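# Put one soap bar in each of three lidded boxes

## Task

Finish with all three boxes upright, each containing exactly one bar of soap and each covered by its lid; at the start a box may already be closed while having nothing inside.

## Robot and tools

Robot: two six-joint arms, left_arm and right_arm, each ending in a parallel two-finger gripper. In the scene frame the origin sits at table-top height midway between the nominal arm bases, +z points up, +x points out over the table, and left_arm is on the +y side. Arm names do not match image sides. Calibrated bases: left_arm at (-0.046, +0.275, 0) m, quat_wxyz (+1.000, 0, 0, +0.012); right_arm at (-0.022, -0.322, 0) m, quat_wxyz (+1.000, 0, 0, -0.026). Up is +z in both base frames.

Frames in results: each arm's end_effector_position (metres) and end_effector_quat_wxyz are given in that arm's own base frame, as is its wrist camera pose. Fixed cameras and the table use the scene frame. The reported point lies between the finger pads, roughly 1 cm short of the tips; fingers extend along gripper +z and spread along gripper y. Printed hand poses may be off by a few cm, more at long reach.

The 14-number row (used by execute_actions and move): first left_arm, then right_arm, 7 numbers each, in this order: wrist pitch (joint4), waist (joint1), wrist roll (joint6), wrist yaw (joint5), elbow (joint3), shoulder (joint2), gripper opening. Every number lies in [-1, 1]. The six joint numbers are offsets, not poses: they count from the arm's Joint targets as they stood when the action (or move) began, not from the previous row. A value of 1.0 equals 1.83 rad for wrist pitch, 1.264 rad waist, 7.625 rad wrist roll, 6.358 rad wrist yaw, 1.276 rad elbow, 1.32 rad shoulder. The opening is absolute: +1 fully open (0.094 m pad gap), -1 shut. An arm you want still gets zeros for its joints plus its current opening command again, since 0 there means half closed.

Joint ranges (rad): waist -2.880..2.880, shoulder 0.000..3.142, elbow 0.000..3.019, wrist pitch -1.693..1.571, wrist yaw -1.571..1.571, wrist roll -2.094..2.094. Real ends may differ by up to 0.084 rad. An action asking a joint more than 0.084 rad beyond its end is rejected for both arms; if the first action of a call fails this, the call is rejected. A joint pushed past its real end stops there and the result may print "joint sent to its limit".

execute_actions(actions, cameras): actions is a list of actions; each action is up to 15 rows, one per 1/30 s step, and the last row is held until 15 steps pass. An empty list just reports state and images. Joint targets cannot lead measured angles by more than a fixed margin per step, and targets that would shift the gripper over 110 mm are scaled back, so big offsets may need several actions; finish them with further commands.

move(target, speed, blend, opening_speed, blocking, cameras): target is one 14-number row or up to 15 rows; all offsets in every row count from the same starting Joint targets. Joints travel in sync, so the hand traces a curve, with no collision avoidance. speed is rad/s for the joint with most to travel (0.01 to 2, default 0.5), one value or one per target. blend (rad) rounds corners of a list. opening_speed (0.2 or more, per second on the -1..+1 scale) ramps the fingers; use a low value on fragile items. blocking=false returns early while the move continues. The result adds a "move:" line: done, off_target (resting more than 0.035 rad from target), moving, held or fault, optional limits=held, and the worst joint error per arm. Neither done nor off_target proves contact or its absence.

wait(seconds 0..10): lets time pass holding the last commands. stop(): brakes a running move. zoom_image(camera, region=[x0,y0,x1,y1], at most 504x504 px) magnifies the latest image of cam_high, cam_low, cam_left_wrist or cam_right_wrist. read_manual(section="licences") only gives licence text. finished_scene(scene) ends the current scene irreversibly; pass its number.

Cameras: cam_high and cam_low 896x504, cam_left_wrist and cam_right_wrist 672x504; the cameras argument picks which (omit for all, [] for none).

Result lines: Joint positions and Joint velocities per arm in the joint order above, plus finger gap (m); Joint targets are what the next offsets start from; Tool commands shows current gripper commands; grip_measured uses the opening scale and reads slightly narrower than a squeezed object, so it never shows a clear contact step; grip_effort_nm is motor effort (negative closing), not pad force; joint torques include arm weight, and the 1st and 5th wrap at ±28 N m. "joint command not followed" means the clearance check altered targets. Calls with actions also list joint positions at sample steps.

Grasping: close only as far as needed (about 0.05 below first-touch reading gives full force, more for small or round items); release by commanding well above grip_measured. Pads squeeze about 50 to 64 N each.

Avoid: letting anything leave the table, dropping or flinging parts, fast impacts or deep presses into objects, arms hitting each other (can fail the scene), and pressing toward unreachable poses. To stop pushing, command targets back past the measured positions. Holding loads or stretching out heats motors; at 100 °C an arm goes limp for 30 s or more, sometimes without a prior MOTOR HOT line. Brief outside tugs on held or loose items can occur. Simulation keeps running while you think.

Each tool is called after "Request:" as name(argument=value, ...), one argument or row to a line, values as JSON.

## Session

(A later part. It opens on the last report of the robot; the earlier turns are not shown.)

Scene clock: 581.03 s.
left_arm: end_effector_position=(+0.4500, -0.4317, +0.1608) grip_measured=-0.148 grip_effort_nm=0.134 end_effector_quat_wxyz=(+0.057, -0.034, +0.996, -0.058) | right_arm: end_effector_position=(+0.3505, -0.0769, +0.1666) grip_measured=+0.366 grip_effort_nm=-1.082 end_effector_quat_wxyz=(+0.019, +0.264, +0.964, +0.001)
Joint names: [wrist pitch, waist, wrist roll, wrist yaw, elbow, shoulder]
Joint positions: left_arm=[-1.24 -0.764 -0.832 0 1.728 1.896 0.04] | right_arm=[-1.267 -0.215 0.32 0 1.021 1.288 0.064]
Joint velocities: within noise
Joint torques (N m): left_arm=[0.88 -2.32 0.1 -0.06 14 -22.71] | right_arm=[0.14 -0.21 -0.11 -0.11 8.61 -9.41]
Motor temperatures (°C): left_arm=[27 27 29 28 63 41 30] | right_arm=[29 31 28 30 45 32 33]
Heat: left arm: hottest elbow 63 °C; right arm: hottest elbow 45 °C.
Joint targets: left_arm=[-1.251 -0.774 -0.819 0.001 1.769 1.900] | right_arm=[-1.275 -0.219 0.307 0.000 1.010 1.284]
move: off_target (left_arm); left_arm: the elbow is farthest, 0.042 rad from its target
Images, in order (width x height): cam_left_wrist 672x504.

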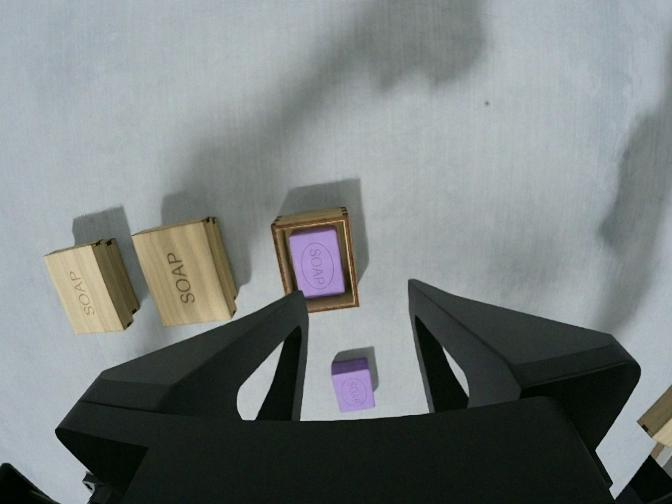

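Request:
move(
  target=[
    [0.055,0.05,0,0,-0.353,-0.418,-0.145,0,0,0,0,0,0,0.25],
    [0.11,1,0,0,-0.706,-0.836,-0.145,0,0,0,0,0,0,0.25],
    [0.11,1,0,0,-0.706,-0.836,-0.145,0,0.55,0,0,0,0,0.25],
  ],
  speed=0.7,
  blend=0.1,
  cameras=["cam_right_wrist","cam_low"],
)

Request:
zoom_image(
  camera="cam_right_wrist",
  region=[180, 0, 360, 180],
)

Scene clock: 595.70 s.
left_arm: end_effector_position=(+0.2876, +0.1490, +0.2728) grip_measured=-0.148 grip_effort_nm=0.134 end_effector_quat_wxyz=(+0.280, -0.585, +0.760, -0.050) | right_arm: end_effector_position=(+0.3193, +0.1637, +0.1666) grip_measured=+0.366 grip_effort_nm=-1.077 end_effector_quat_wxyz=(+0.017, -0.078, +0.997, +0.007)
Joint names: [wrist pitch, waist, wrist roll, wrist yaw, elbow, shoulder]
Joint positions: left_arm=[-1.067 0.479 -0.832 0 0.88 0.807 0.04] | right_arm=[-1.267 0.475 0.32 0 1.021 1.288 0.064]
Joint velocities: within noise
Joint torques (N m): left_arm=[2.76 -0.73 0.11 -0.05 10.07 -5.3] | right_arm=[0.13 0.21 -0.1 -0.11 8.59 -9.35]
Motor temperatures (°C): left_arm=[27 27 29 28 62 40 30] | right_arm=[29 31 28 30 45 32 33]
Heat: left arm: hottest elbow 62 °C; right arm: hottest elbow 45 °C.
Joint targets: left_arm=[-1.050 0.490 -0.819 0.001 0.869 0.796] | right_arm=[-1.275 0.477 0.307 0.000 1.010 1.284]
move: done
Images, in order (width x height): cam_low 896x504, cam_right_wrist 672x504.

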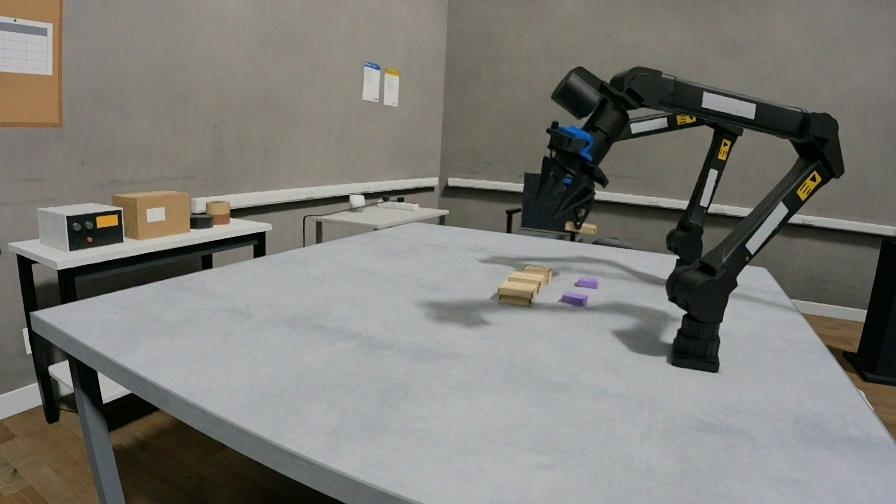

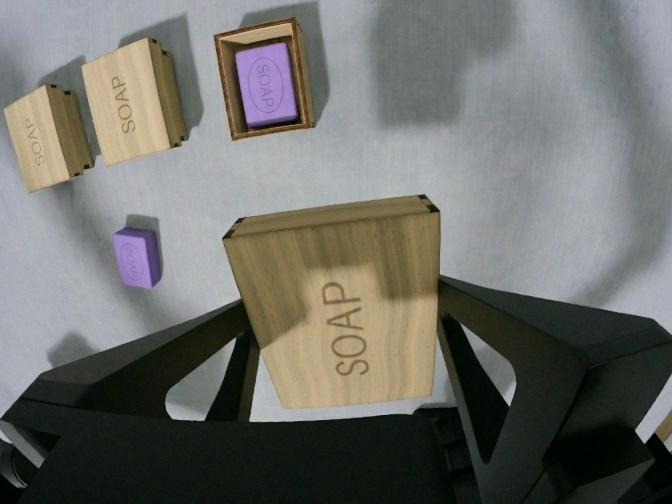

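Scaled by 2.800 from the camera's 672x504 image, which has a finer 960x720 frame.

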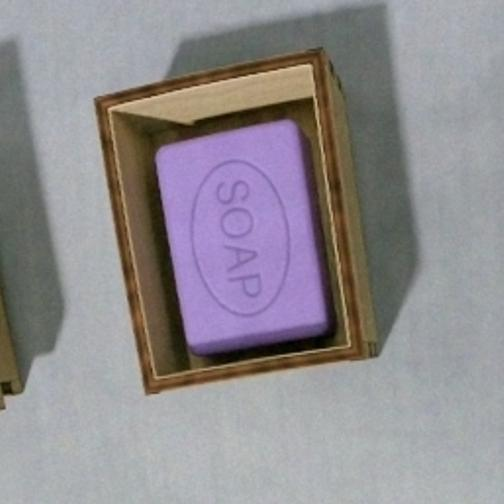

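Request:
move(
  target=[0,0,0,0,0,0,-0.145,0.111,0.0142,0,0,0.2045,0.33,0.25],
  speed=0.35,
  cameras=["cam_right_wrist"],
)

Request:
zoom_image(
  camera="cam_right_wrist",
  region=[180, 120, 480, 345],
)

Scene clock: 628.20 s.
left_arm: end_effector_position=(+0.2876, +0.1490, +0.2726) grip_measured=-0.148 grip_effort_nm=0.125 end_effector_quat_wxyz=(+0.280, -0.585, +0.760, -0.050) | right_arm: end_effector_position=(+0.4220, +0.2232, +0.0724) grip_measured=+0.366 grip_effort_nm=-1.077 end_effector_quat_wxyz=(+0.001, -0.084, +0.996, +0.001)
Joint names: [wrist pitch, waist, wrist roll, wrist yaw, elbow, shoulder]
Joint positions: left_arm=[-1.067 0.479 -0.832 0 0.88 0.807 0.04] | right_arm=[-1.081 0.487 0.32 0 1.216 1.703 0.064]
Joint velocities: within noise
Joint torques (N m): left_arm=[2.77 -0.85 0.12 -0.05 10.1 -5.25] | right_arm=[0.73 0.73 -0.11 -0.11 13.2 -13.33]
Motor temperatures (°C): left_arm=[27 27 29 28 57 37 30] | right_arm=[29 31 28 30 45 32 33]
Heat: left arm: hottest elbow 57 °C; right arm: hottest elbow 45 °C.
Joint targets: left_arm=[-1.050 0.490 -0.819 0.001 0.868 0.796] | right_arm=[-1.072 0.495 0.307 0.000 1.271 1.720]
move: off_target (right_arm); right_arm: the elbow is farthest, 0.055 rad from its target
Images, in order (width x height): cam_right_wrist 672x504.

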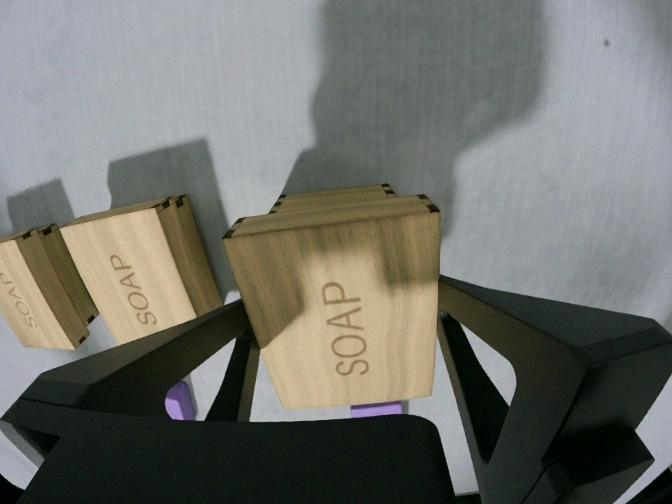

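Scaled by 1.680 from the camera's 672x504 image, which has a finer 960x720 frame.

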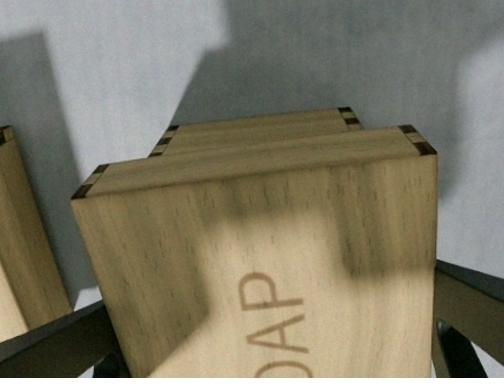

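Request:
move(
  target=[0,0,0,0,0,0,-0.145,0.0207,0,0,0,-0.052,0.033,0.25],
  speed=0.06,
  cameras=["cam_right_wrist"],
)

Request:
zoom_image(
  camera="cam_right_wrist",
  region=[180, 120, 480, 345],
)

Scene clock: 643.60 s.
left_arm: end_effector_position=(+0.2876, +0.1490, +0.2726) grip_measured=-0.148 grip_effort_nm=0.129 end_effector_quat_wxyz=(+0.280, -0.585, +0.760, -0.050) | right_arm: end_effector_position=(+0.4283, +0.2266, +0.0552) grip_measured=+0.366 grip_effort_nm=-1.077 end_effector_quat_wxyz=(+0.002, -0.084, +0.996, +0.001)
Joint names: [wrist pitch, waist, wrist roll, wrist yaw, elbow, shoulder]
Joint positions: left_arm=[-1.067 0.479 -0.832 0 0.88 0.807 0.04] | right_arm=[-1.043 0.487 0.32 0 1.217 1.741 0.064]
Joint velocities: within noise
Joint torques (N m): left_arm=[2.77 -0.79 0.11 -0.05 10.1 -5.36] | right_arm=[0.7 0.73 -0.1 -0.11 7.43 -13.1]
Motor temperatures (°C): left_arm=[27 27 29 28 56 36 30] | right_arm=[29 31 28 30 46 32 33]
Heat: left arm: hottest elbow 56 °C; right arm: hottest elbow 46 °C.
Joint targets: left_arm=[-1.050 0.490 -0.819 0.001 0.868 0.796] | right_arm=[-1.034 0.495 0.307 0.000 1.204 1.763]
move: done
Images, in order (width x height): cam_right_wrist 672x504.

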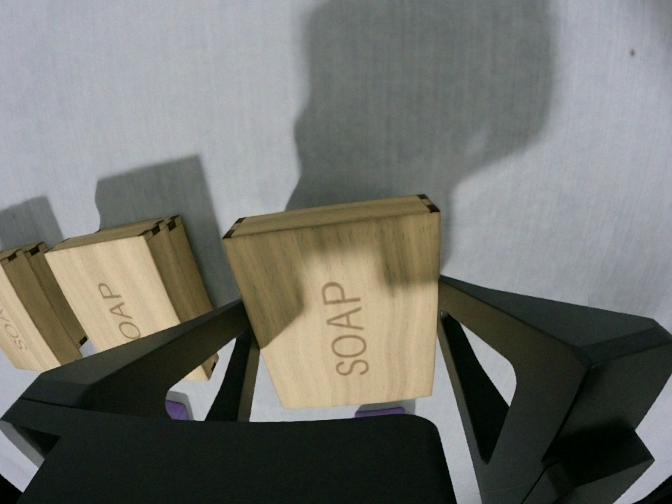

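Scaled by 1.680 from the camera's 672x504 image, which has a finer 960x720 frame.

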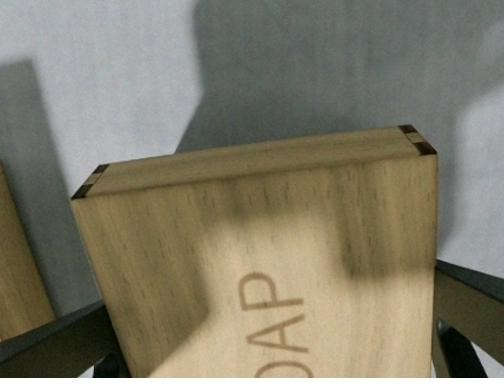

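Request:
move(
  target=[0,0,0,0,0,0,-0.145,0.005,0,0,0,-0.01,0.008,0.25],
  speed=0.03,
  cameras=[],
)

Request:
move(
  target=[0,0,0,0,0,0,-0.145,0.005,0,0,0,-0.01,0.008,0.25],
  speed=0.03,
  cameras=["cam_right_wrist"],
)

Scene clock: 652.37 s.
left_arm: end_effector_position=(+0.2876, +0.1490, +0.2726) grip_measured=-0.148 grip_effort_nm=0.134 end_effector_quat_wxyz=(+0.280, -0.585, +0.760, -0.050) | right_arm: end_effector_position=(+0.4256, +0.2252, +0.0499) grip_measured=+0.366 grip_effort_nm=-1.077 end_effector_quat_wxyz=(-0.002, -0.084, +0.996, -0.001)
Joint names: [wrist pitch, waist, wrist roll, wrist yaw, elbow, shoulder]
Joint positions: left_arm=[-1.067 0.479 -0.832 0 0.88 0.807 0.04] | right_arm=[-1.037 0.487 0.32 0 1.208 1.746 0.064]
Joint velocities: within noise
Joint torques (N m): left_arm=[2.76 -0.73 0.12 -0.05 10.1 -5.3] | right_arm=[0.83 0.73 -0.1 -0.11 7.06 -12.92]
Motor temperatures (°C): left_arm=[27 27 29 28 55 35 30] | right_arm=[29 31 28 30 46 33 33]
Heat: left arm: hottest elbow 55 °C; right arm: hottest elbow 46 °C.
Joint targets: left_arm=[-1.050 0.490 -0.819 0.001 0.868 0.796] | right_arm=[-1.025 0.495 0.307 0.000 1.192 1.774]
move: done
No camera images: "cameras" was empty.

Scene clock: 653.07 s.
left_arm: end_effector_position=(+0.2876, +0.1490, +0.2726) grip_measured=-0.148 grip_effort_nm=0.134 end_effector_quat_wxyz=(+0.280, -0.585, +0.760, -0.050) | right_arm: end_effector_position=(+0.4255, +0.2253, +0.0486) grip_measured=+0.366 grip_effort_nm=-1.082 end_effector_quat_wxyz=(-0.001, -0.084, +0.996, +0.000)
Joint names: [wrist pitch, waist, wrist roll, wrist yaw, elbow, shoulder]
Joint positions: left_arm=[-1.067 0.479 -0.832 0 0.88 0.807 0.04] | right_arm=[-1.03 0.488 0.32 0 1.204 1.746 0.064]
Joint velocities: within noise
Joint torques (N m): left_arm=[2.77 -0.73 0.12 -0.06 10.1 -5.3] | right_arm=[0.99 0.73 -0.1 -0.11 6.3 -12.1]
Motor temperatures (°C): left_arm=[27 27 29 28 55 35 30] | right_arm=[29 31 28 30 46 33 33]
Heat: left arm: hottest elbow 55 °C; right arm: hottest elbow 46 °C.
Joint targets: left_arm=[-1.050 0.490 -0.819 0.001 0.868 0.796] | right_arm=[-1.015 0.495 0.307 0.000 1.179 1.785]
move: off_target (right_arm); right_arm: the shoulder is farthest, 0.039 rad from its target
Images, in order (width x height): cam_right_wrist 672x504.

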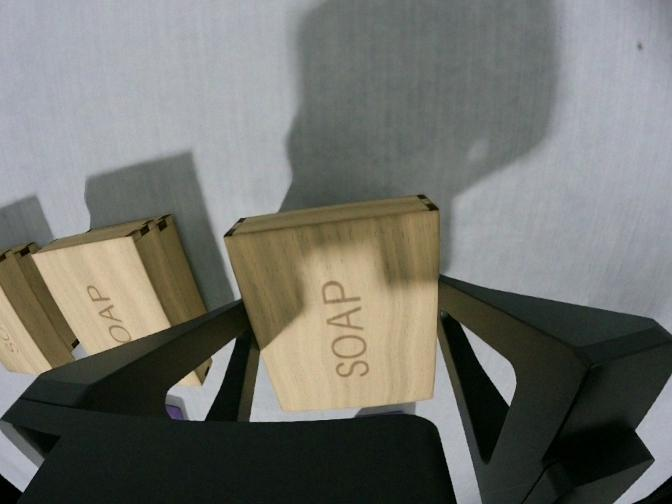

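Request:
move(
  target=[0,0,0,0,0,0,-0.145,0,0,0,0,0,-0.012,0.44],
  speed=0.05,
  opening_speed=0.4,
  cameras=[],
)

Request:
move(
  target=[
    [0,0,0,0,0,0,-0.145,0.0175,0,0,0,0,0,0.44],
    [0,0,0,0,0,0,-0.145,-0.0175,0,0,0,0,0,0.44],
    [0,0,0,0,0,0,-0.145,0.0,0,0,0,0,0,0.44],
  ],
  speed=0.05,
  cameras=["cam_right_wrist"],
)

Scene clock: 663.30 s.
left_arm: end_effector_position=(+0.2876, +0.1490, +0.2726) grip_measured=-0.148 grip_effort_nm=0.129 end_effector_quat_wxyz=(+0.280, -0.585, +0.760, -0.050) | right_arm: end_effector_position=(+0.4207, +0.2230, +0.0435) grip_measured=+0.438 grip_effort_nm=0.061 end_effector_quat_wxyz=(-0.005, -0.084, +0.996, -0.002)
Joint names: [wrist pitch, waist, wrist roll, wrist yaw, elbow, shoulder]
Joint positions: left_arm=[-1.067 0.479 -0.832 0 0.88 0.807 0.04] | right_arm=[-1.024 0.488 0.32 0 1.188 1.746 0.068]
Joint velocities: within noise
Joint torques (N m): left_arm=[2.77 -0.73 0.12 -0.06 10.1 -5.3] | right_arm=[0.66 0.67 -0.1 -0.11 7.45 -13.22]
Motor temperatures (°C): left_arm=[27 27 29 28 54 35 30] | right_arm=[29 31 28 30 46 33 33]
Heat: left arm: hottest elbow 54 °C; right arm: hottest elbow 46 °C.
Joint targets: left_arm=[-1.050 0.490 -0.819 0.001 0.868 0.796] | right_arm=[-1.016 0.495 0.307 0.000 1.179 1.769]
move: done
No camera images: "cameras" was empty.

Scene clock: 666.27 s.
left_arm: end_effector_position=(+0.2876, +0.1490, +0.2726) grip_measured=-0.148 grip_effort_nm=0.129 end_effector_quat_wxyz=(+0.280, -0.585, +0.760, -0.050) | right_arm: end_effector_position=(+0.4207, +0.2229, +0.0435) grip_measured=+0.438 grip_effort_nm=0.051 end_effector_quat_wxyz=(-0.005, -0.084, +0.996, -0.002)
Joint names: [wrist pitch, waist, wrist roll, wrist yaw, elbow, shoulder]
Joint positions: left_arm=[-1.067 0.479 -0.832 0 0.88 0.807 0.04] | right_arm=[-1.024 0.488 0.32 0 1.188 1.746 0.068]
Joint velocities: within noise
Joint torques (N m): left_arm=[2.77 -0.79 0.12 -0.05 10.1 -5.25] | right_arm=[0.72 0.67 -0.1 -0.11 7.45 -13.22]
Motor temperatures (°C): left_arm=[27 27 29 28 54 35 30] | right_arm=[29 31 28 30 45 33 33]
Heat: left arm: hottest elbow 54 °C; right arm: hottest elbow 45 °C.
Joint targets: left_arm=[-1.050 0.490 -0.819 0.001 0.868 0.796] | right_arm=[-1.015 0.495 0.307 0.000 1.179 1.769]
move: done
Images, in order (width x height): cam_right_wrist 672x504.

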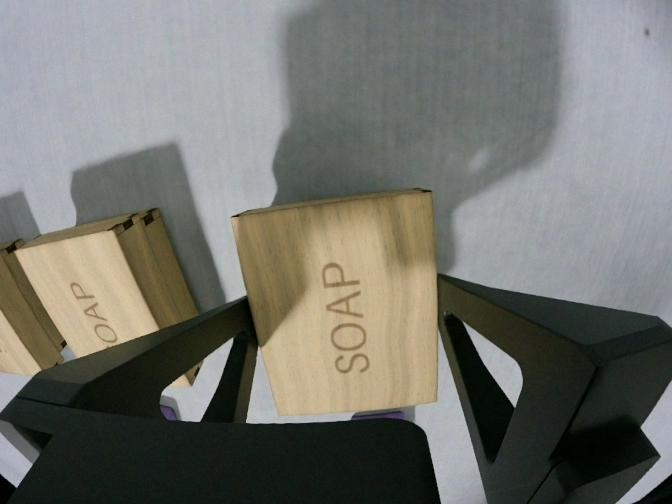

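Request:
execute_actions(
  actions=[],
  cameras=["cam_low","cam_high"],
)

Request:
zoom_image(
  camera="cam_low",
  region=[470, 240, 600, 325],
)

Scene clock: 672.57 s.
left_arm: end_effector_position=(+0.2876, +0.1490, +0.2726) grip_measured=-0.148 grip_effort_nm=0.134 end_effector_quat_wxyz=(+0.280, -0.585, +0.760, -0.050) | right_arm: end_effector_position=(+0.4207, +0.2229, +0.0435) grip_measured=+0.438 grip_effort_nm=0.046 end_effector_quat_wxyz=(-0.005, -0.084, +0.996, -0.002)
Joint names: [wrist pitch, waist, wrist roll, wrist yaw, elbow, shoulder]
Joint positions: left_arm=[-1.067 0.479 -0.832 0 0.88 0.807 0.04] | right_arm=[-1.024 0.488 0.32 0 1.188 1.746 0.068]
Joint velocities: within noise
Joint torques (N m): left_arm=[2.77 -0.73 0.11 -0.06 10.09 -5.3] | right_arm=[0.69 0.67 -0.1 -0.11 7.43 -13.27]
Motor temperatures (°C): left_arm=[27 27 29 28 54 34 30] | right_arm=[29 31 28 30 45 33 32]
Heat: left arm: hottest elbow 54 °C; right arm: hottest elbow 45 °C.
Joint targets: left_arm=[-1.050 0.490 -0.819 0.001 0.868 0.796] | right_arm=[-1.016 0.495 0.307 0.000 1.179 1.769]
Tool commands: left_gripper/opening=-0.145 right_gripper/opening=+0.44
Images, in order (width x height): cam_high 896x504, cam_low 896x504.

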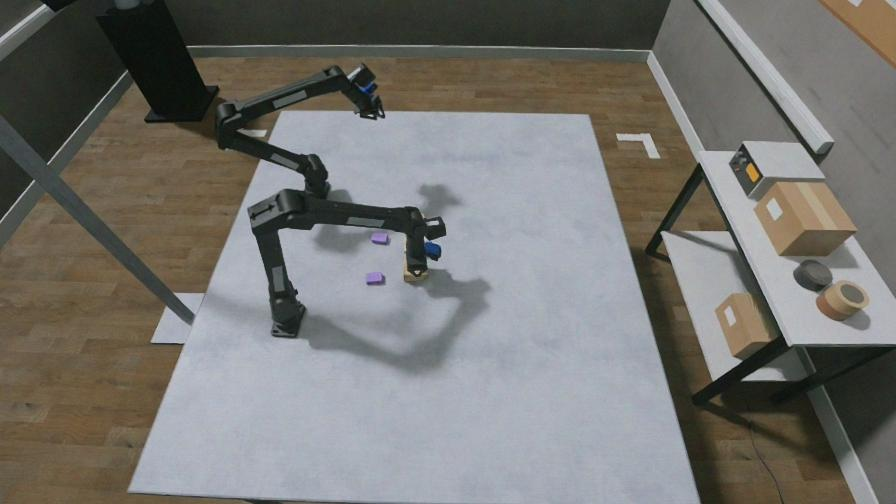

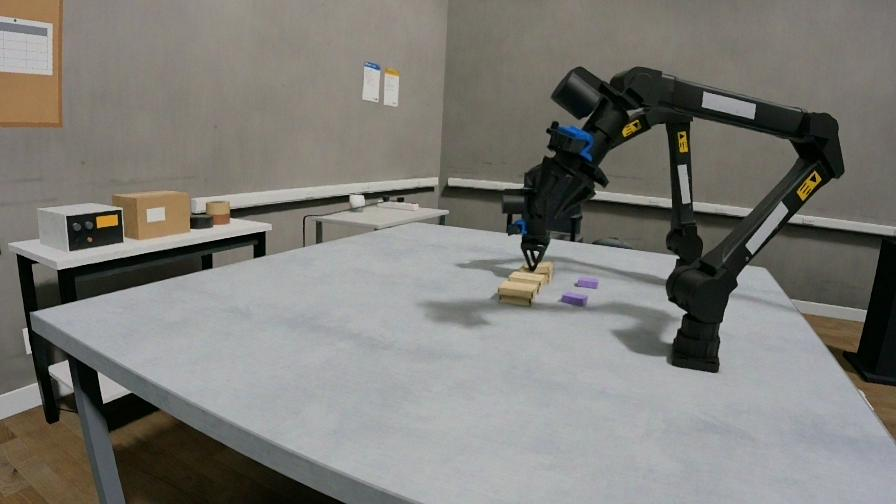

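Scaled by 3.877 from the camera's 896x504 image, which has a finer 1280x720 frame.

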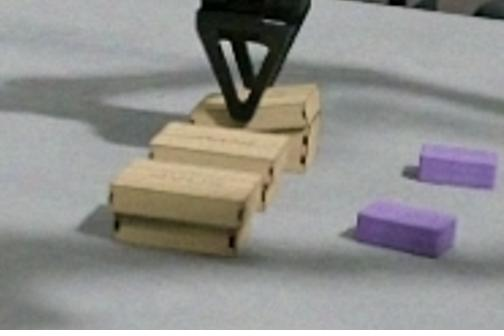

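Request:
move(
  target=[0,0,0,0,0,0,-0.145,0,0,0,0,0,0,0.38],
  opening_speed=0.3,
  cameras=[],
)

Request:
move(
  target=[
    [0,0,0,0,0,0,-0.145,-0.015,0,0,0,0,0,0.38],
    [0,0,0,0,0,0,-0.145,-0.008,0,0,0,0,0,0.44],
  ],
  speed=0.03,
  opening_speed=0.4,
  cameras=["cam_low","cam_right_wrist"],
)

Request:
zoom_image(
  camera="cam_low",
  region=[470, 240, 600, 325],
)

Scene clock: 688.97 s.
left_arm: end_effector_position=(+0.2876, +0.1490, +0.2726) grip_measured=-0.148 grip_effort_nm=0.129 end_effector_quat_wxyz=(+0.280, -0.585, +0.760, -0.050) | right_arm: end_effector_position=(+0.4207, +0.2229, +0.0435) grip_measured=+0.389 grip_effort_nm=-0.613 end_effector_quat_wxyz=(-0.005, -0.084, +0.996, -0.002)
Joint names: [wrist pitch, waist, wrist roll, wrist yaw, elbow, shoulder]
Joint positions: left_arm=[-1.067 0.479 -0.832 0 0.88 0.807 0.04] | right_arm=[-1.024 0.488 0.32 0 1.188 1.746 0.065]
Joint velocities: left_arm=[within noise] | right_arm=[0.002 -0.015 0.007 -0.037 0.007 -0.005 -0.007]
Joint torques (N m): left_arm=[2.76 -0.79 0.11 -0.05 10.1 -5.36] | right_arm=[0.69 0.67 -0.1 -0.11 7.45 -13.27]
Motor temperatures (°C): left_arm=[27 27 29 28 53 34 30] | right_arm=[29 31 28 30 44 34 32]
Heat: left arm: hottest elbow 53 °C; right arm: hottest elbow 44 °C.
Joint targets: left_arm=[-1.050 0.490 -0.819 0.001 0.868 0.796] | right_arm=[-1.016 0.495 0.307 0.000 1.179 1.769]
move: done
No camera images: "cameras" was empty.

Scene clock: 691.03 s.
left_arm: end_effector_position=(+0.2876, +0.1490, +0.2726) grip_measured=-0.148 grip_effort_nm=0.134 end_effector_quat_wxyz=(+0.280, -0.585, +0.760, -0.050) | right_arm: end_effector_position=(+0.4195, +0.2223, +0.0435) grip_measured=+0.438 grip_effort_nm=0.051 end_effector_quat_wxyz=(-0.008, -0.084, +0.996, -0.003)
Joint names: [wrist pitch, waist, wrist roll, wrist yaw, elbow, shoulder]
Joint positions: left_arm=[-1.067 0.479 -0.832 0 0.88 0.807 0.04] | right_arm=[-1.03 0.488 0.32 0 1.188 1.746 0.068]
Joint velocities: within noise
Joint torques (N m): left_arm=[2.77 -0.79 0.12 -0.05 10.09 -5.25] | right_arm=[0.35 0.67 -0.1 -0.11 7.43 -13.22]
Motor temperatures (°C): left_arm=[27 27 29 28 53 34 30] | right_arm=[29 31 28 30 44 34 32]
Heat: left arm: hottest elbow 53 °C; right arm: hottest elbow 44 °C.
Joint targets: left_arm=[-1.050 0.490 -0.819 0.001 0.868 0.796] | right_arm=[-1.030 0.495 0.307 0.000 1.179 1.769]
move: done
Images, in order (width x height): cam_low 896x504, cam_right_wrist 672x504.

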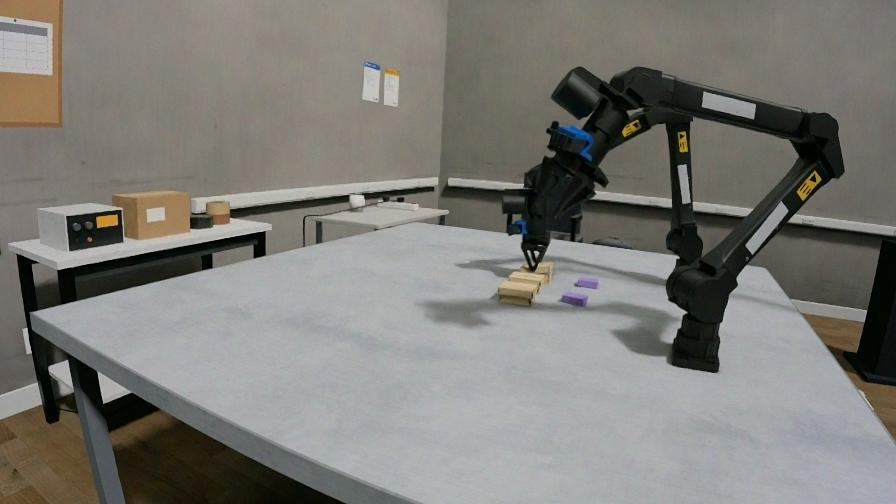

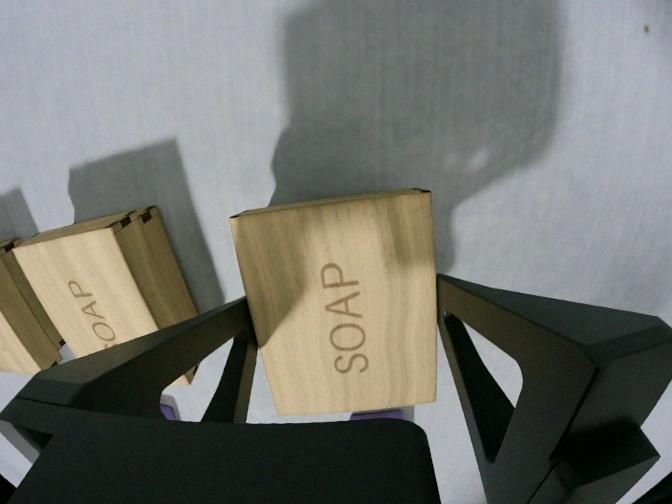

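Scaled by 3.877 from the camera's 896x504 image, which has a finer 1280x720 frame.

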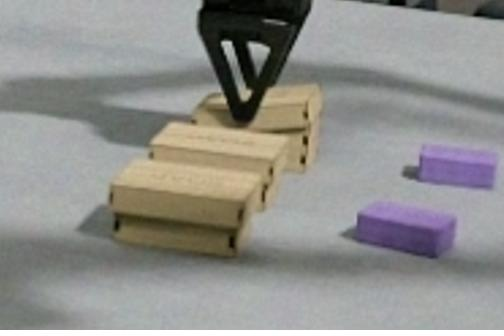

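Request:
move(
  target=[
    [0,0,0,0,0,0,-0.145,-0.01,-0.01,0,0,0,0,0.4],
    [0,0,0,0,0,0,-0.145,0.01,-0.012,0,0,0,0,0.4],
    [0,0,0,0,0,0,-0.145,-0.01,0.004,0,0,0,0,0.4],
    [0,0,0,0,0,0,-0.145,0.01,0.01,0,0,0,0,0.4],
    [0,0,0,0,0,0,-0.145,-0.008,0.0,0,0,0,0,0.4],
  ],
  speed=0.04,
  opening_speed=0.4,
  cameras=["cam_low","cam_right_wrist"],
)

Request:
zoom_image(
  camera="cam_low",
  region=[510, 240, 570, 300],
)

Scene clock: 711.83 s.
left_arm: end_effector_position=(+0.2876, +0.1490, +0.2726) grip_measured=-0.148 grip_effort_nm=0.125 end_effector_quat_wxyz=(+0.280, -0.585, +0.760, -0.050) | right_arm: end_effector_position=(+0.4171, +0.2254, +0.0435) grip_measured=+0.405 grip_effort_nm=-0.330 end_effector_quat_wxyz=(-0.009, -0.088, +0.996, -0.004)
Joint names: [wrist pitch, waist, wrist roll, wrist yaw, elbow, shoulder]
Joint positions: left_arm=[-1.067 0.479 -0.832 0 0.88 0.807 0.04] | right_arm=[-1.032 0.497 0.32 0 1.188 1.746 0.066]
Joint velocities: within noise
Joint torques (N m): left_arm=[2.76 -0.79 0.11 -0.06 10.1 -5.3] | right_arm=[0.17 -0.09 -0.1 -0.15 7.43 -13.22]
Motor temperatures (°C): left_arm=[27 27 29 28 53 33 30] | right_arm=[29 31 28 30 44 34 31]
Heat: left arm: hottest elbow 53 °C; right arm: hottest elbow 44 °C.
Joint targets: left_arm=[-1.050 0.490 -0.819 0.001 0.868 0.796] | right_arm=[-1.045 0.495 0.307 0.000 1.179 1.769]
move: done
Images, in order (width x height): cam_low 896x504, cam_right_wrist 672x504.

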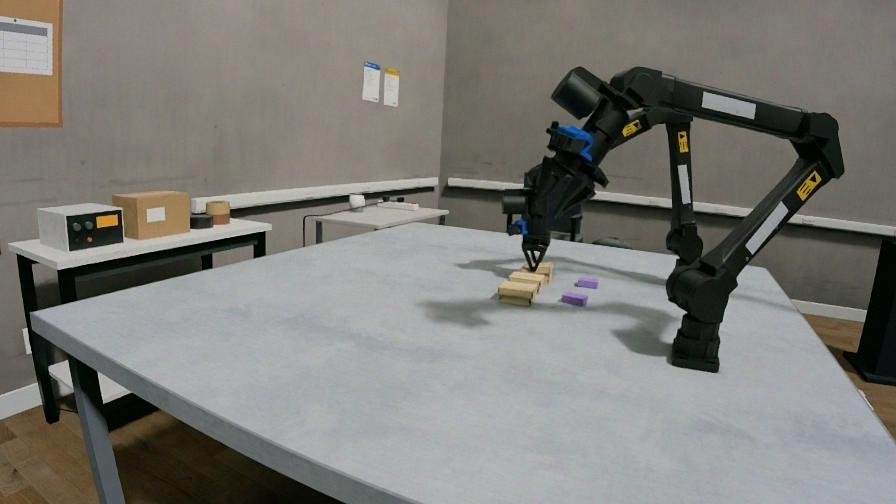

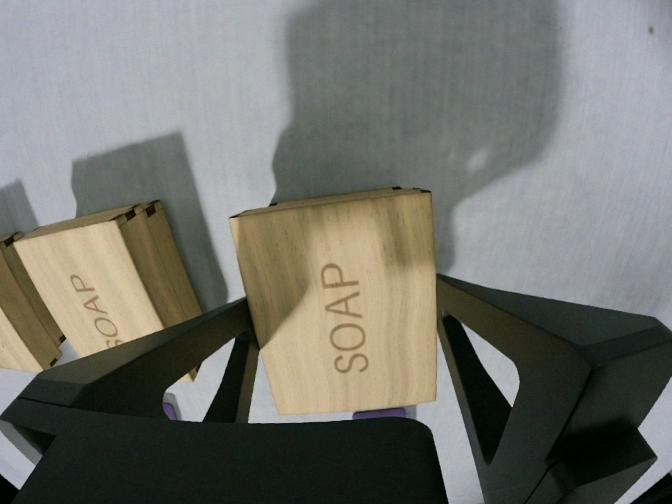

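Scaled by 8.400 from the camera's 896x504 image, which has a finer 1280x720 frame.

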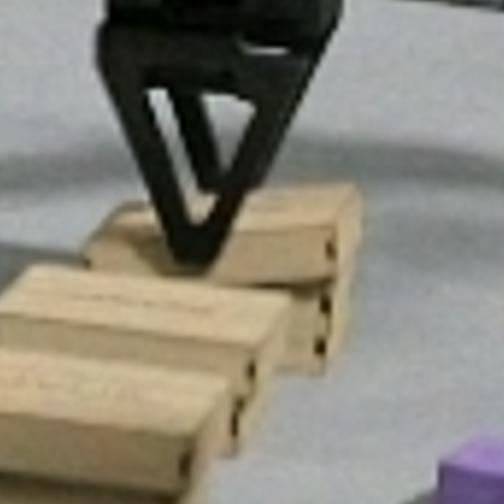

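Request:
move(
  target=[0,0,0,0,0,0,-0.145,0,0,0,0,0,0,0.25],
  opening_speed=0.3,
  cameras=[],
)

Request:
move(
  target=[
    [0,0,0,0,0,0,-0.145,0,0,0,0,0.07,-0.02,0.25],
    [0,0,0,0,0,0,-0.145,-0.1,0,0,0,-0.05,-0.36,0.25],
  ],
  speed=0.25,
  cameras=["cam_right_wrist","cam_low"],
)

Request:
zoom_image(
  camera="cam_right_wrist",
  region=[150, 0, 450, 225],
)

Scene clock: 724.87 s.
left_arm: end_effector_position=(+0.2876, +0.1490, +0.2726) grip_measured=-0.148 grip_effort_nm=0.134 end_effector_quat_wxyz=(+0.280, -0.585, +0.760, -0.050) | right_arm: end_effector_position=(+0.4170, +0.2254, +0.0435) grip_measured=+0.361 grip_effort_nm=-1.057 end_effector_quat_wxyz=(-0.009, -0.088, +0.996, -0.004)
Joint names: [wrist pitch, waist, wrist roll, wrist yaw, elbow, shoulder]
Joint positions: left_arm=[-1.067 0.479 -0.832 0 0.88 0.807 0.04] | right_arm=[-1.033 0.497 0.32 0 1.188 1.746 0.064]
Joint velocities: within noise
Joint torques (N m): left_arm=[2.76 -0.85 0.12 -0.05 10.11 -5.36] | right_arm=[-0.1 -0.03 -0.1 -0.15 7.45 -13.22]
Motor temperatures (°C): left_arm=[27 27 29 28 52 33 30] | right_arm=[29 31 28 30 44 34 31]
Heat: left arm: hottest elbow 52 °C; right arm: hottest elbow 44 °C.
Joint targets: left_arm=[-1.050 0.490 -0.819 0.001 0.868 0.796] | right_arm=[-1.045 0.495 0.307 0.000 1.179 1.769]
move: done
No camera images: "cameras" was empty.

Scene clock: 727.73 s.
left_arm: end_effector_position=(+0.2876, +0.1490, +0.2726) grip_measured=-0.148 grip_effort_nm=0.129 end_effector_quat_wxyz=(+0.280, -0.585, +0.760, -0.050) | right_arm: end_effector_position=(+0.3569, +0.1928, +0.2050) grip_measured=+0.360 grip_effort_nm=-1.077 end_effector_quat_wxyz=(+0.081, -0.088, +0.992, +0.035)
Joint names: [wrist pitch, waist, wrist roll, wrist yaw, elbow, shoulder]
Joint positions: left_arm=[-1.067 0.479 -0.832 0 0.88 0.807 0.04] | right_arm=[-1.22 0.497 0.32 0 1.126 1.301 0.064]
Joint velocities: within noise
Joint torques (N m): left_arm=[2.76 -0.79 0.12 -0.06 10.1 -5.3] | right_arm=[0.39 -0.09 -0.11 -0.15 9.05 -10.4]
Motor temperatures (°C): left_arm=[27 27 29 28 52 33 30] | right_arm=[29 31 28 30 44 34 32]
Heat: left arm: hottest elbow 52 °C; right arm: hottest elbow 44 °C.
Joint targets: left_arm=[-1.050 0.490 -0.819 0.001 0.868 0.796] | right_arm=[-1.228 0.495 0.307 0.000 1.115 1.294]
move: done
Images, in order (width x height): cam_low 896x504, cam_right_wrist 672x504.

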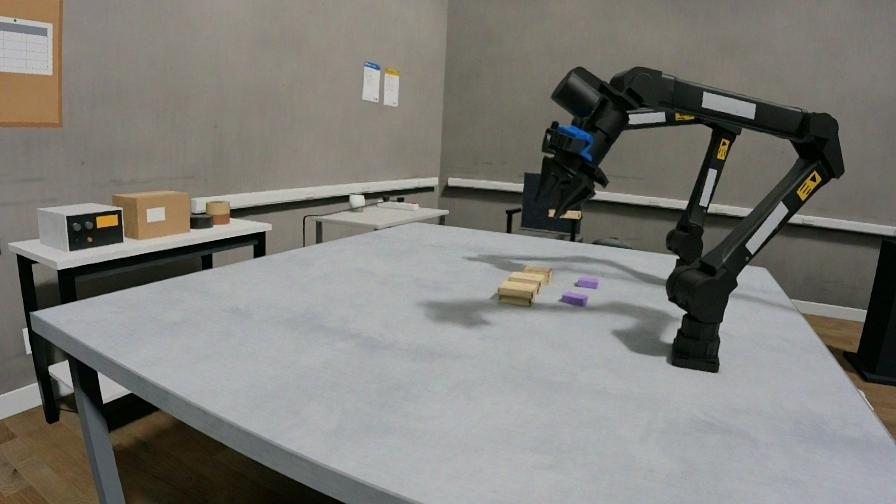

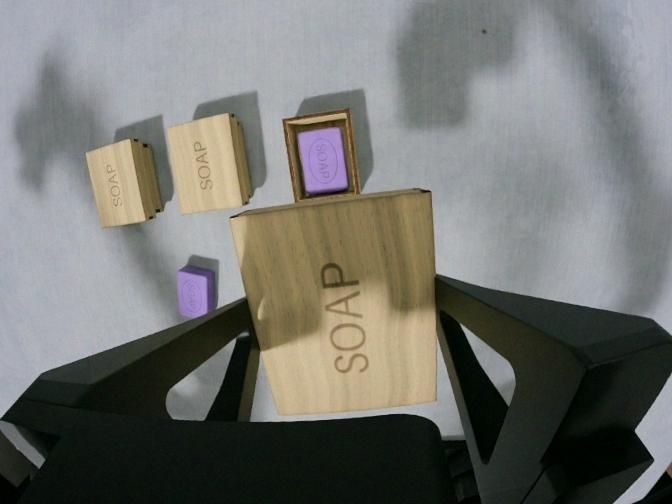

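Scaled by 1.680 from the camera's 672x504 image, which has a finer 960x720 frame.

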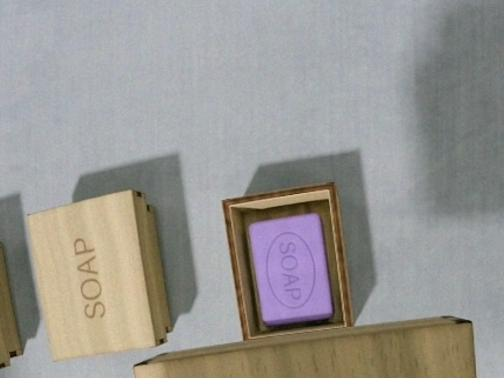

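Request:
move(
  target=[
    [0,0,0,0,0,0,-0.145,0.0918,-0.0103,0,0,0.122,0.3227,0.25],
    [0,0,0,0,0,0,-0.145,0.1087,-0.0103,0,0,0.0603,0.3636,0.25],
  ],
  speed=[0.35,0.06],
  cameras=["cam_right_wrist","cam_low"],
)

Request:
zoom_image(
  camera="cam_low",
  region=[510, 240, 570, 300],
)

Scene clock: 778.83 s.
left_arm: end_effector_position=(+0.2876, +0.1490, +0.2726) grip_measured=-0.148 grip_effort_nm=0.129 end_effector_quat_wxyz=(+0.280, -0.585, +0.760, -0.050) | right_arm: end_effector_position=(+0.4229, +0.2244, +0.0458) grip_measured=+0.360 grip_effort_nm=-1.082 end_effector_quat_wxyz=(-0.007, -0.085, +0.996, -0.003)
Joint names: [wrist pitch, waist, wrist roll, wrist yaw, elbow, shoulder]
Joint positions: left_arm=[-1.067 0.479 -0.832 0 0.88 0.807 0.04] | right_arm=[-1.037 0.489 0.32 0 1.203 1.751 0.064]
Joint velocities: within noise
Joint torques (N m): left_arm=[2.78 -0.79 0.12 -0.05 10.09 -5.25] | right_arm=[0.68 -0.56 -0.1 -0.15 7.42 -13.39]
Motor temperatures (°C): left_arm=[27 27 29 28 52 33 29] | right_arm=[29 31 28 30 45 33 33]
Heat: left arm: hottest elbow 52 °C; right arm: hottest elbow 45 °C.
Joint targets: left_arm=[-1.050 0.490 -0.819 0.001 0.868 0.796] | right_arm=[-1.029 0.482 0.307 0.000 1.192 1.774]
move: done
Images, in order (width x height): cam_low 896x504, cam_right_wrist 672x504.

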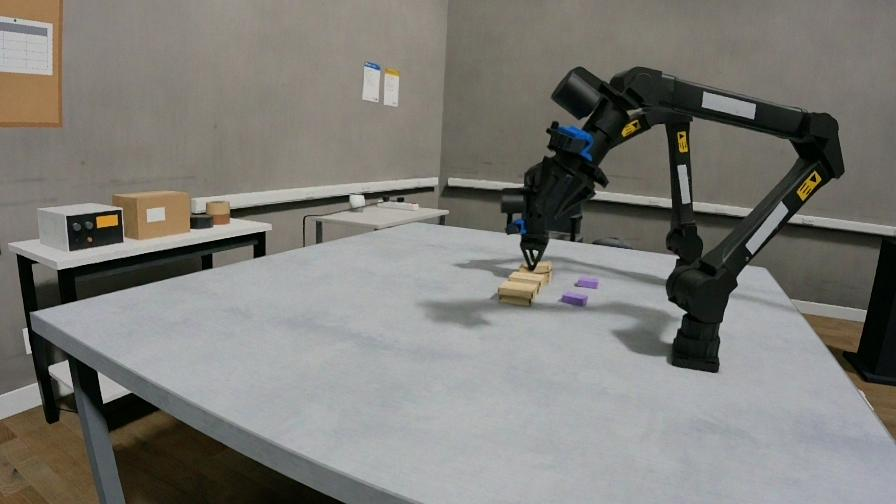

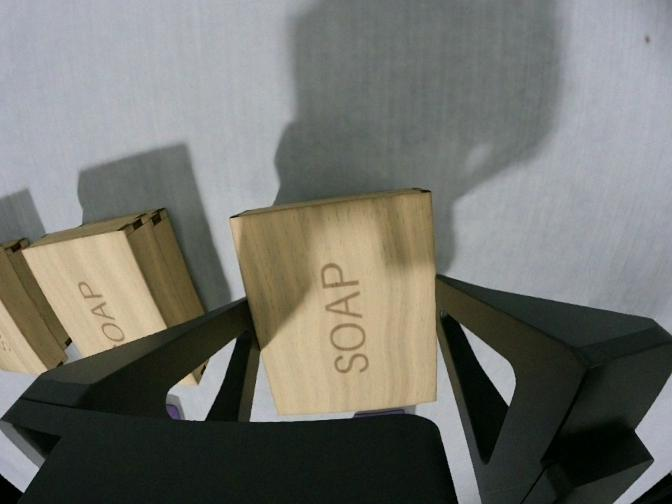

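Scaled by 8.400 from the camera's 896x504 image, which has a finer 1280x720 frame.

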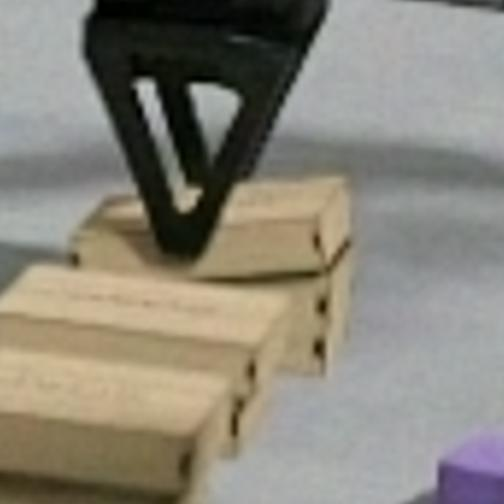

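Request:
move(
  target=[
    [0,0,0,0,0,0,-0.145,0,0,0,0,0,-0.04,0.25],
    [0,0,0,0,0,0,-0.145,0.0496,0,0,0,-0.0561,-0.0833,0.25],
    [0,0,0,0,0,0,-0.145,0.0496,0,0,0,-0.0561,-0.0492,0.25],
  ],
  speed=[0.2,0.2,0.06],
  cameras=["cam_right_wrist","cam_low"],
)

Request:
zoom_image(
  camera="cam_low",
  region=[510, 240, 570, 300],
)

Scene clock: 805.47 s.
left_arm: end_effector_position=(+0.2876, +0.1490, +0.2726) grip_measured=-0.148 grip_effort_nm=0.129 end_effector_quat_wxyz=(+0.280, -0.585, +0.760, -0.050) | right_arm: end_effector_position=(+0.4194, +0.2225, +0.0529) grip_measured=+0.360 grip_effort_nm=-1.072 end_effector_quat_wxyz=(+0.033, -0.085, +0.996, +0.014)
Joint names: [wrist pitch, waist, wrist roll, wrist yaw, elbow, shoulder]
Joint positions: left_arm=[-1.067 0.479 -0.832 0 0.88 0.807 0.04] | right_arm=[-0.946 0.489 0.32 0 1.132 1.685 0.064]
Joint velocities: within noise
Joint torques (N m): left_arm=[2.76 -0.73 0.12 -0.05 10.09 -5.3] | right_arm=[0.83 -0.56 -0.11 -0.15 7.49 -12.45]
Motor temperatures (°C): left_arm=[27 27 29 28 51 33 29] | right_arm=[29 31 28 30 45 34 33]
Heat: left arm: hottest elbow 51 °C; right arm: hottest elbow 45 °C.
Joint targets: left_arm=[-1.050 0.490 -0.819 0.001 0.868 0.796] | right_arm=[-0.938 0.482 0.307 0.000 1.120 1.708]
move: done
Images, in order (width x height): cam_low 896x504, cam_right_wrist 672x504.

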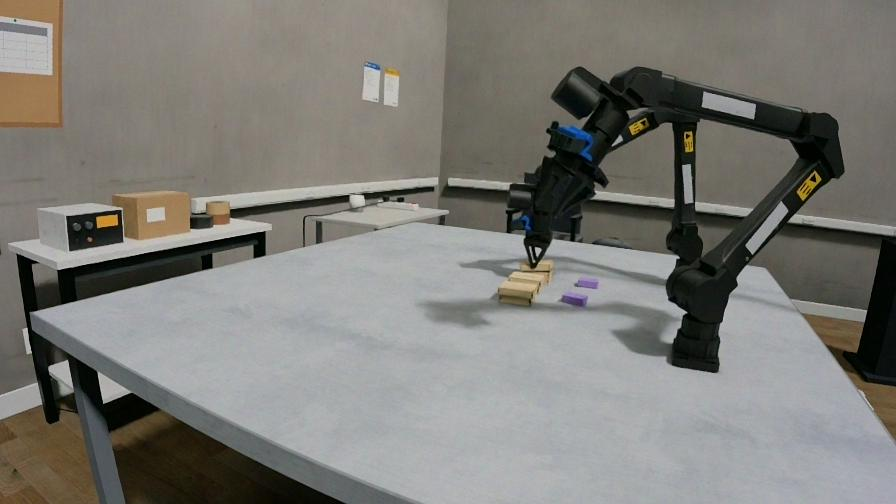

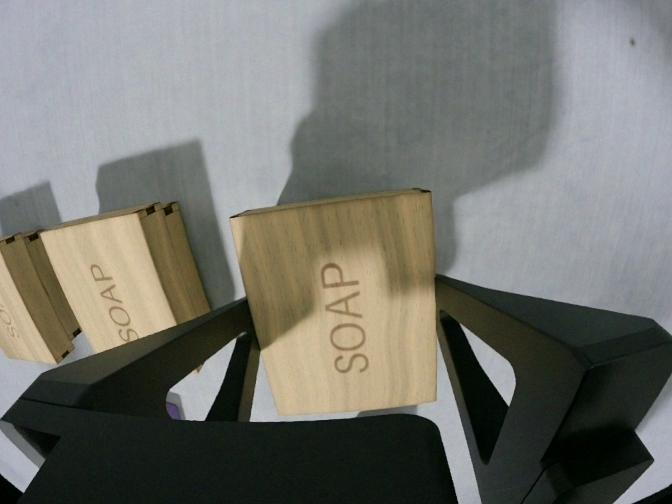

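Scaled by 8.400 from the camera's 896x504 image, which has a finer 1280x720 frame.

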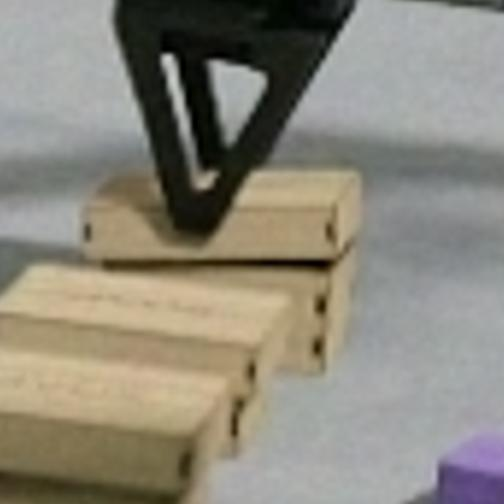

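Request:
move(
  target=[
    [0,0,0,0,0,0,-0.145,-0.011,0,0,0,0,0,0.25],
    [0,0,0,0,0,0,-0.145,-0.011,0,0,0,0,0.012,0.25],
  ],
  speed=0.05,
  cameras=["cam_right_wrist","cam_low"],
)

Request:
zoom_image(
  camera="cam_low",
  region=[510, 240, 570, 300],
)

Scene clock: 820.70 s.
left_arm: end_effector_position=(+0.2876, +0.1490, +0.2726) grip_measured=-0.148 grip_effort_nm=0.125 end_effector_quat_wxyz=(+0.280, -0.585, +0.760, -0.050) | right_arm: end_effector_position=(+0.4178, +0.2217, +0.0465) grip_measured=+0.360 grip_effort_nm=-1.082 end_effector_quat_wxyz=(+0.025, -0.085, +0.996, +0.010)
Joint names: [wrist pitch, waist, wrist roll, wrist yaw, elbow, shoulder]
Joint positions: left_arm=[-1.067 0.479 -0.832 0 0.88 0.807 0.04] | right_arm=[-0.95 0.489 0.32 0 1.132 1.699 0.064]
Joint velocities: within noise
Joint torques (N m): left_arm=[2.74 -0.79 0.12 -0.05 10.1 -5.3] | right_arm=[0.14 -0.56 -0.1 -0.15 7.39 -12.4]
Motor temperatures (°C): left_arm=[27 27 29 28 51 33 29] | right_arm=[29 31 28 30 44 34 33]
Heat: left arm: hottest elbow 51 °C; right arm: hottest elbow 44 °C.
Joint targets: left_arm=[-1.050 0.490 -0.819 0.001 0.868 0.796] | right_arm=[-0.958 0.482 0.307 0.000 1.120 1.724]
move: done
Images, in order (width x height): cam_low 896x504, cam_right_wrist 672x504.

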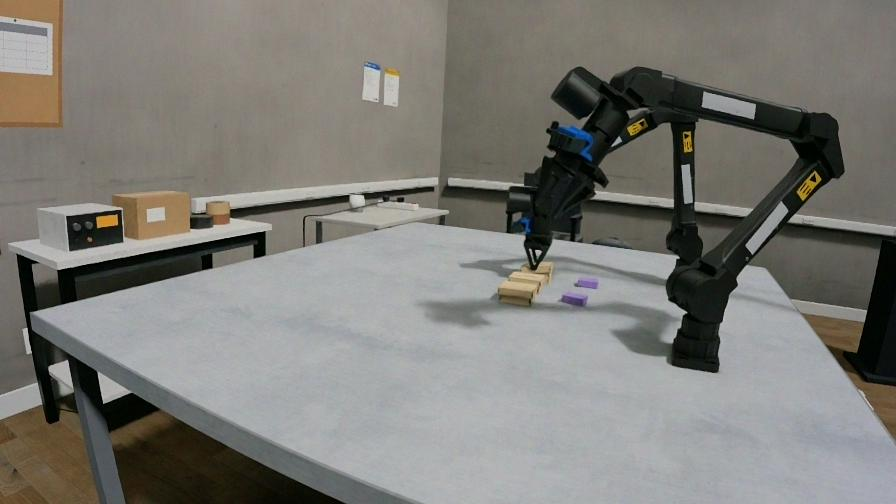

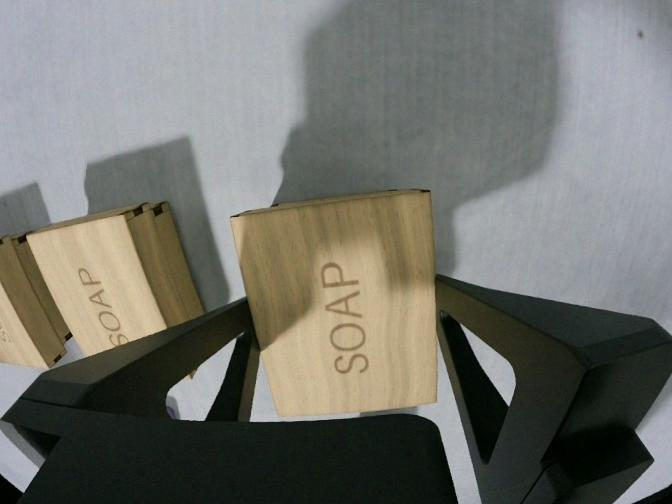

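Scaled by 8.400 from the camera's 896x504 image, which has a finer 1280x720 frame.

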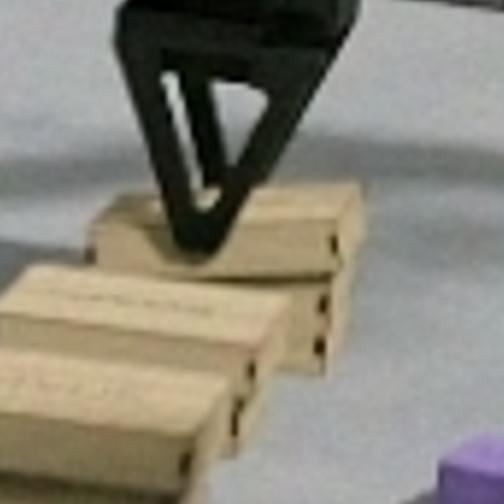

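Request:
zoom_image(
  camera="cam_right_wrist",
  region=[200, 160, 470, 260],
)

Scaled by 1.867 from the camera's 672x504 image, which has a finer 960x720 frame.

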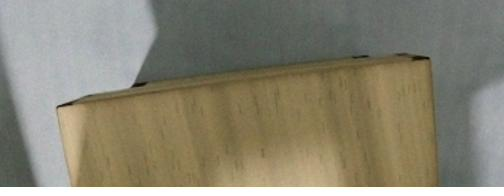

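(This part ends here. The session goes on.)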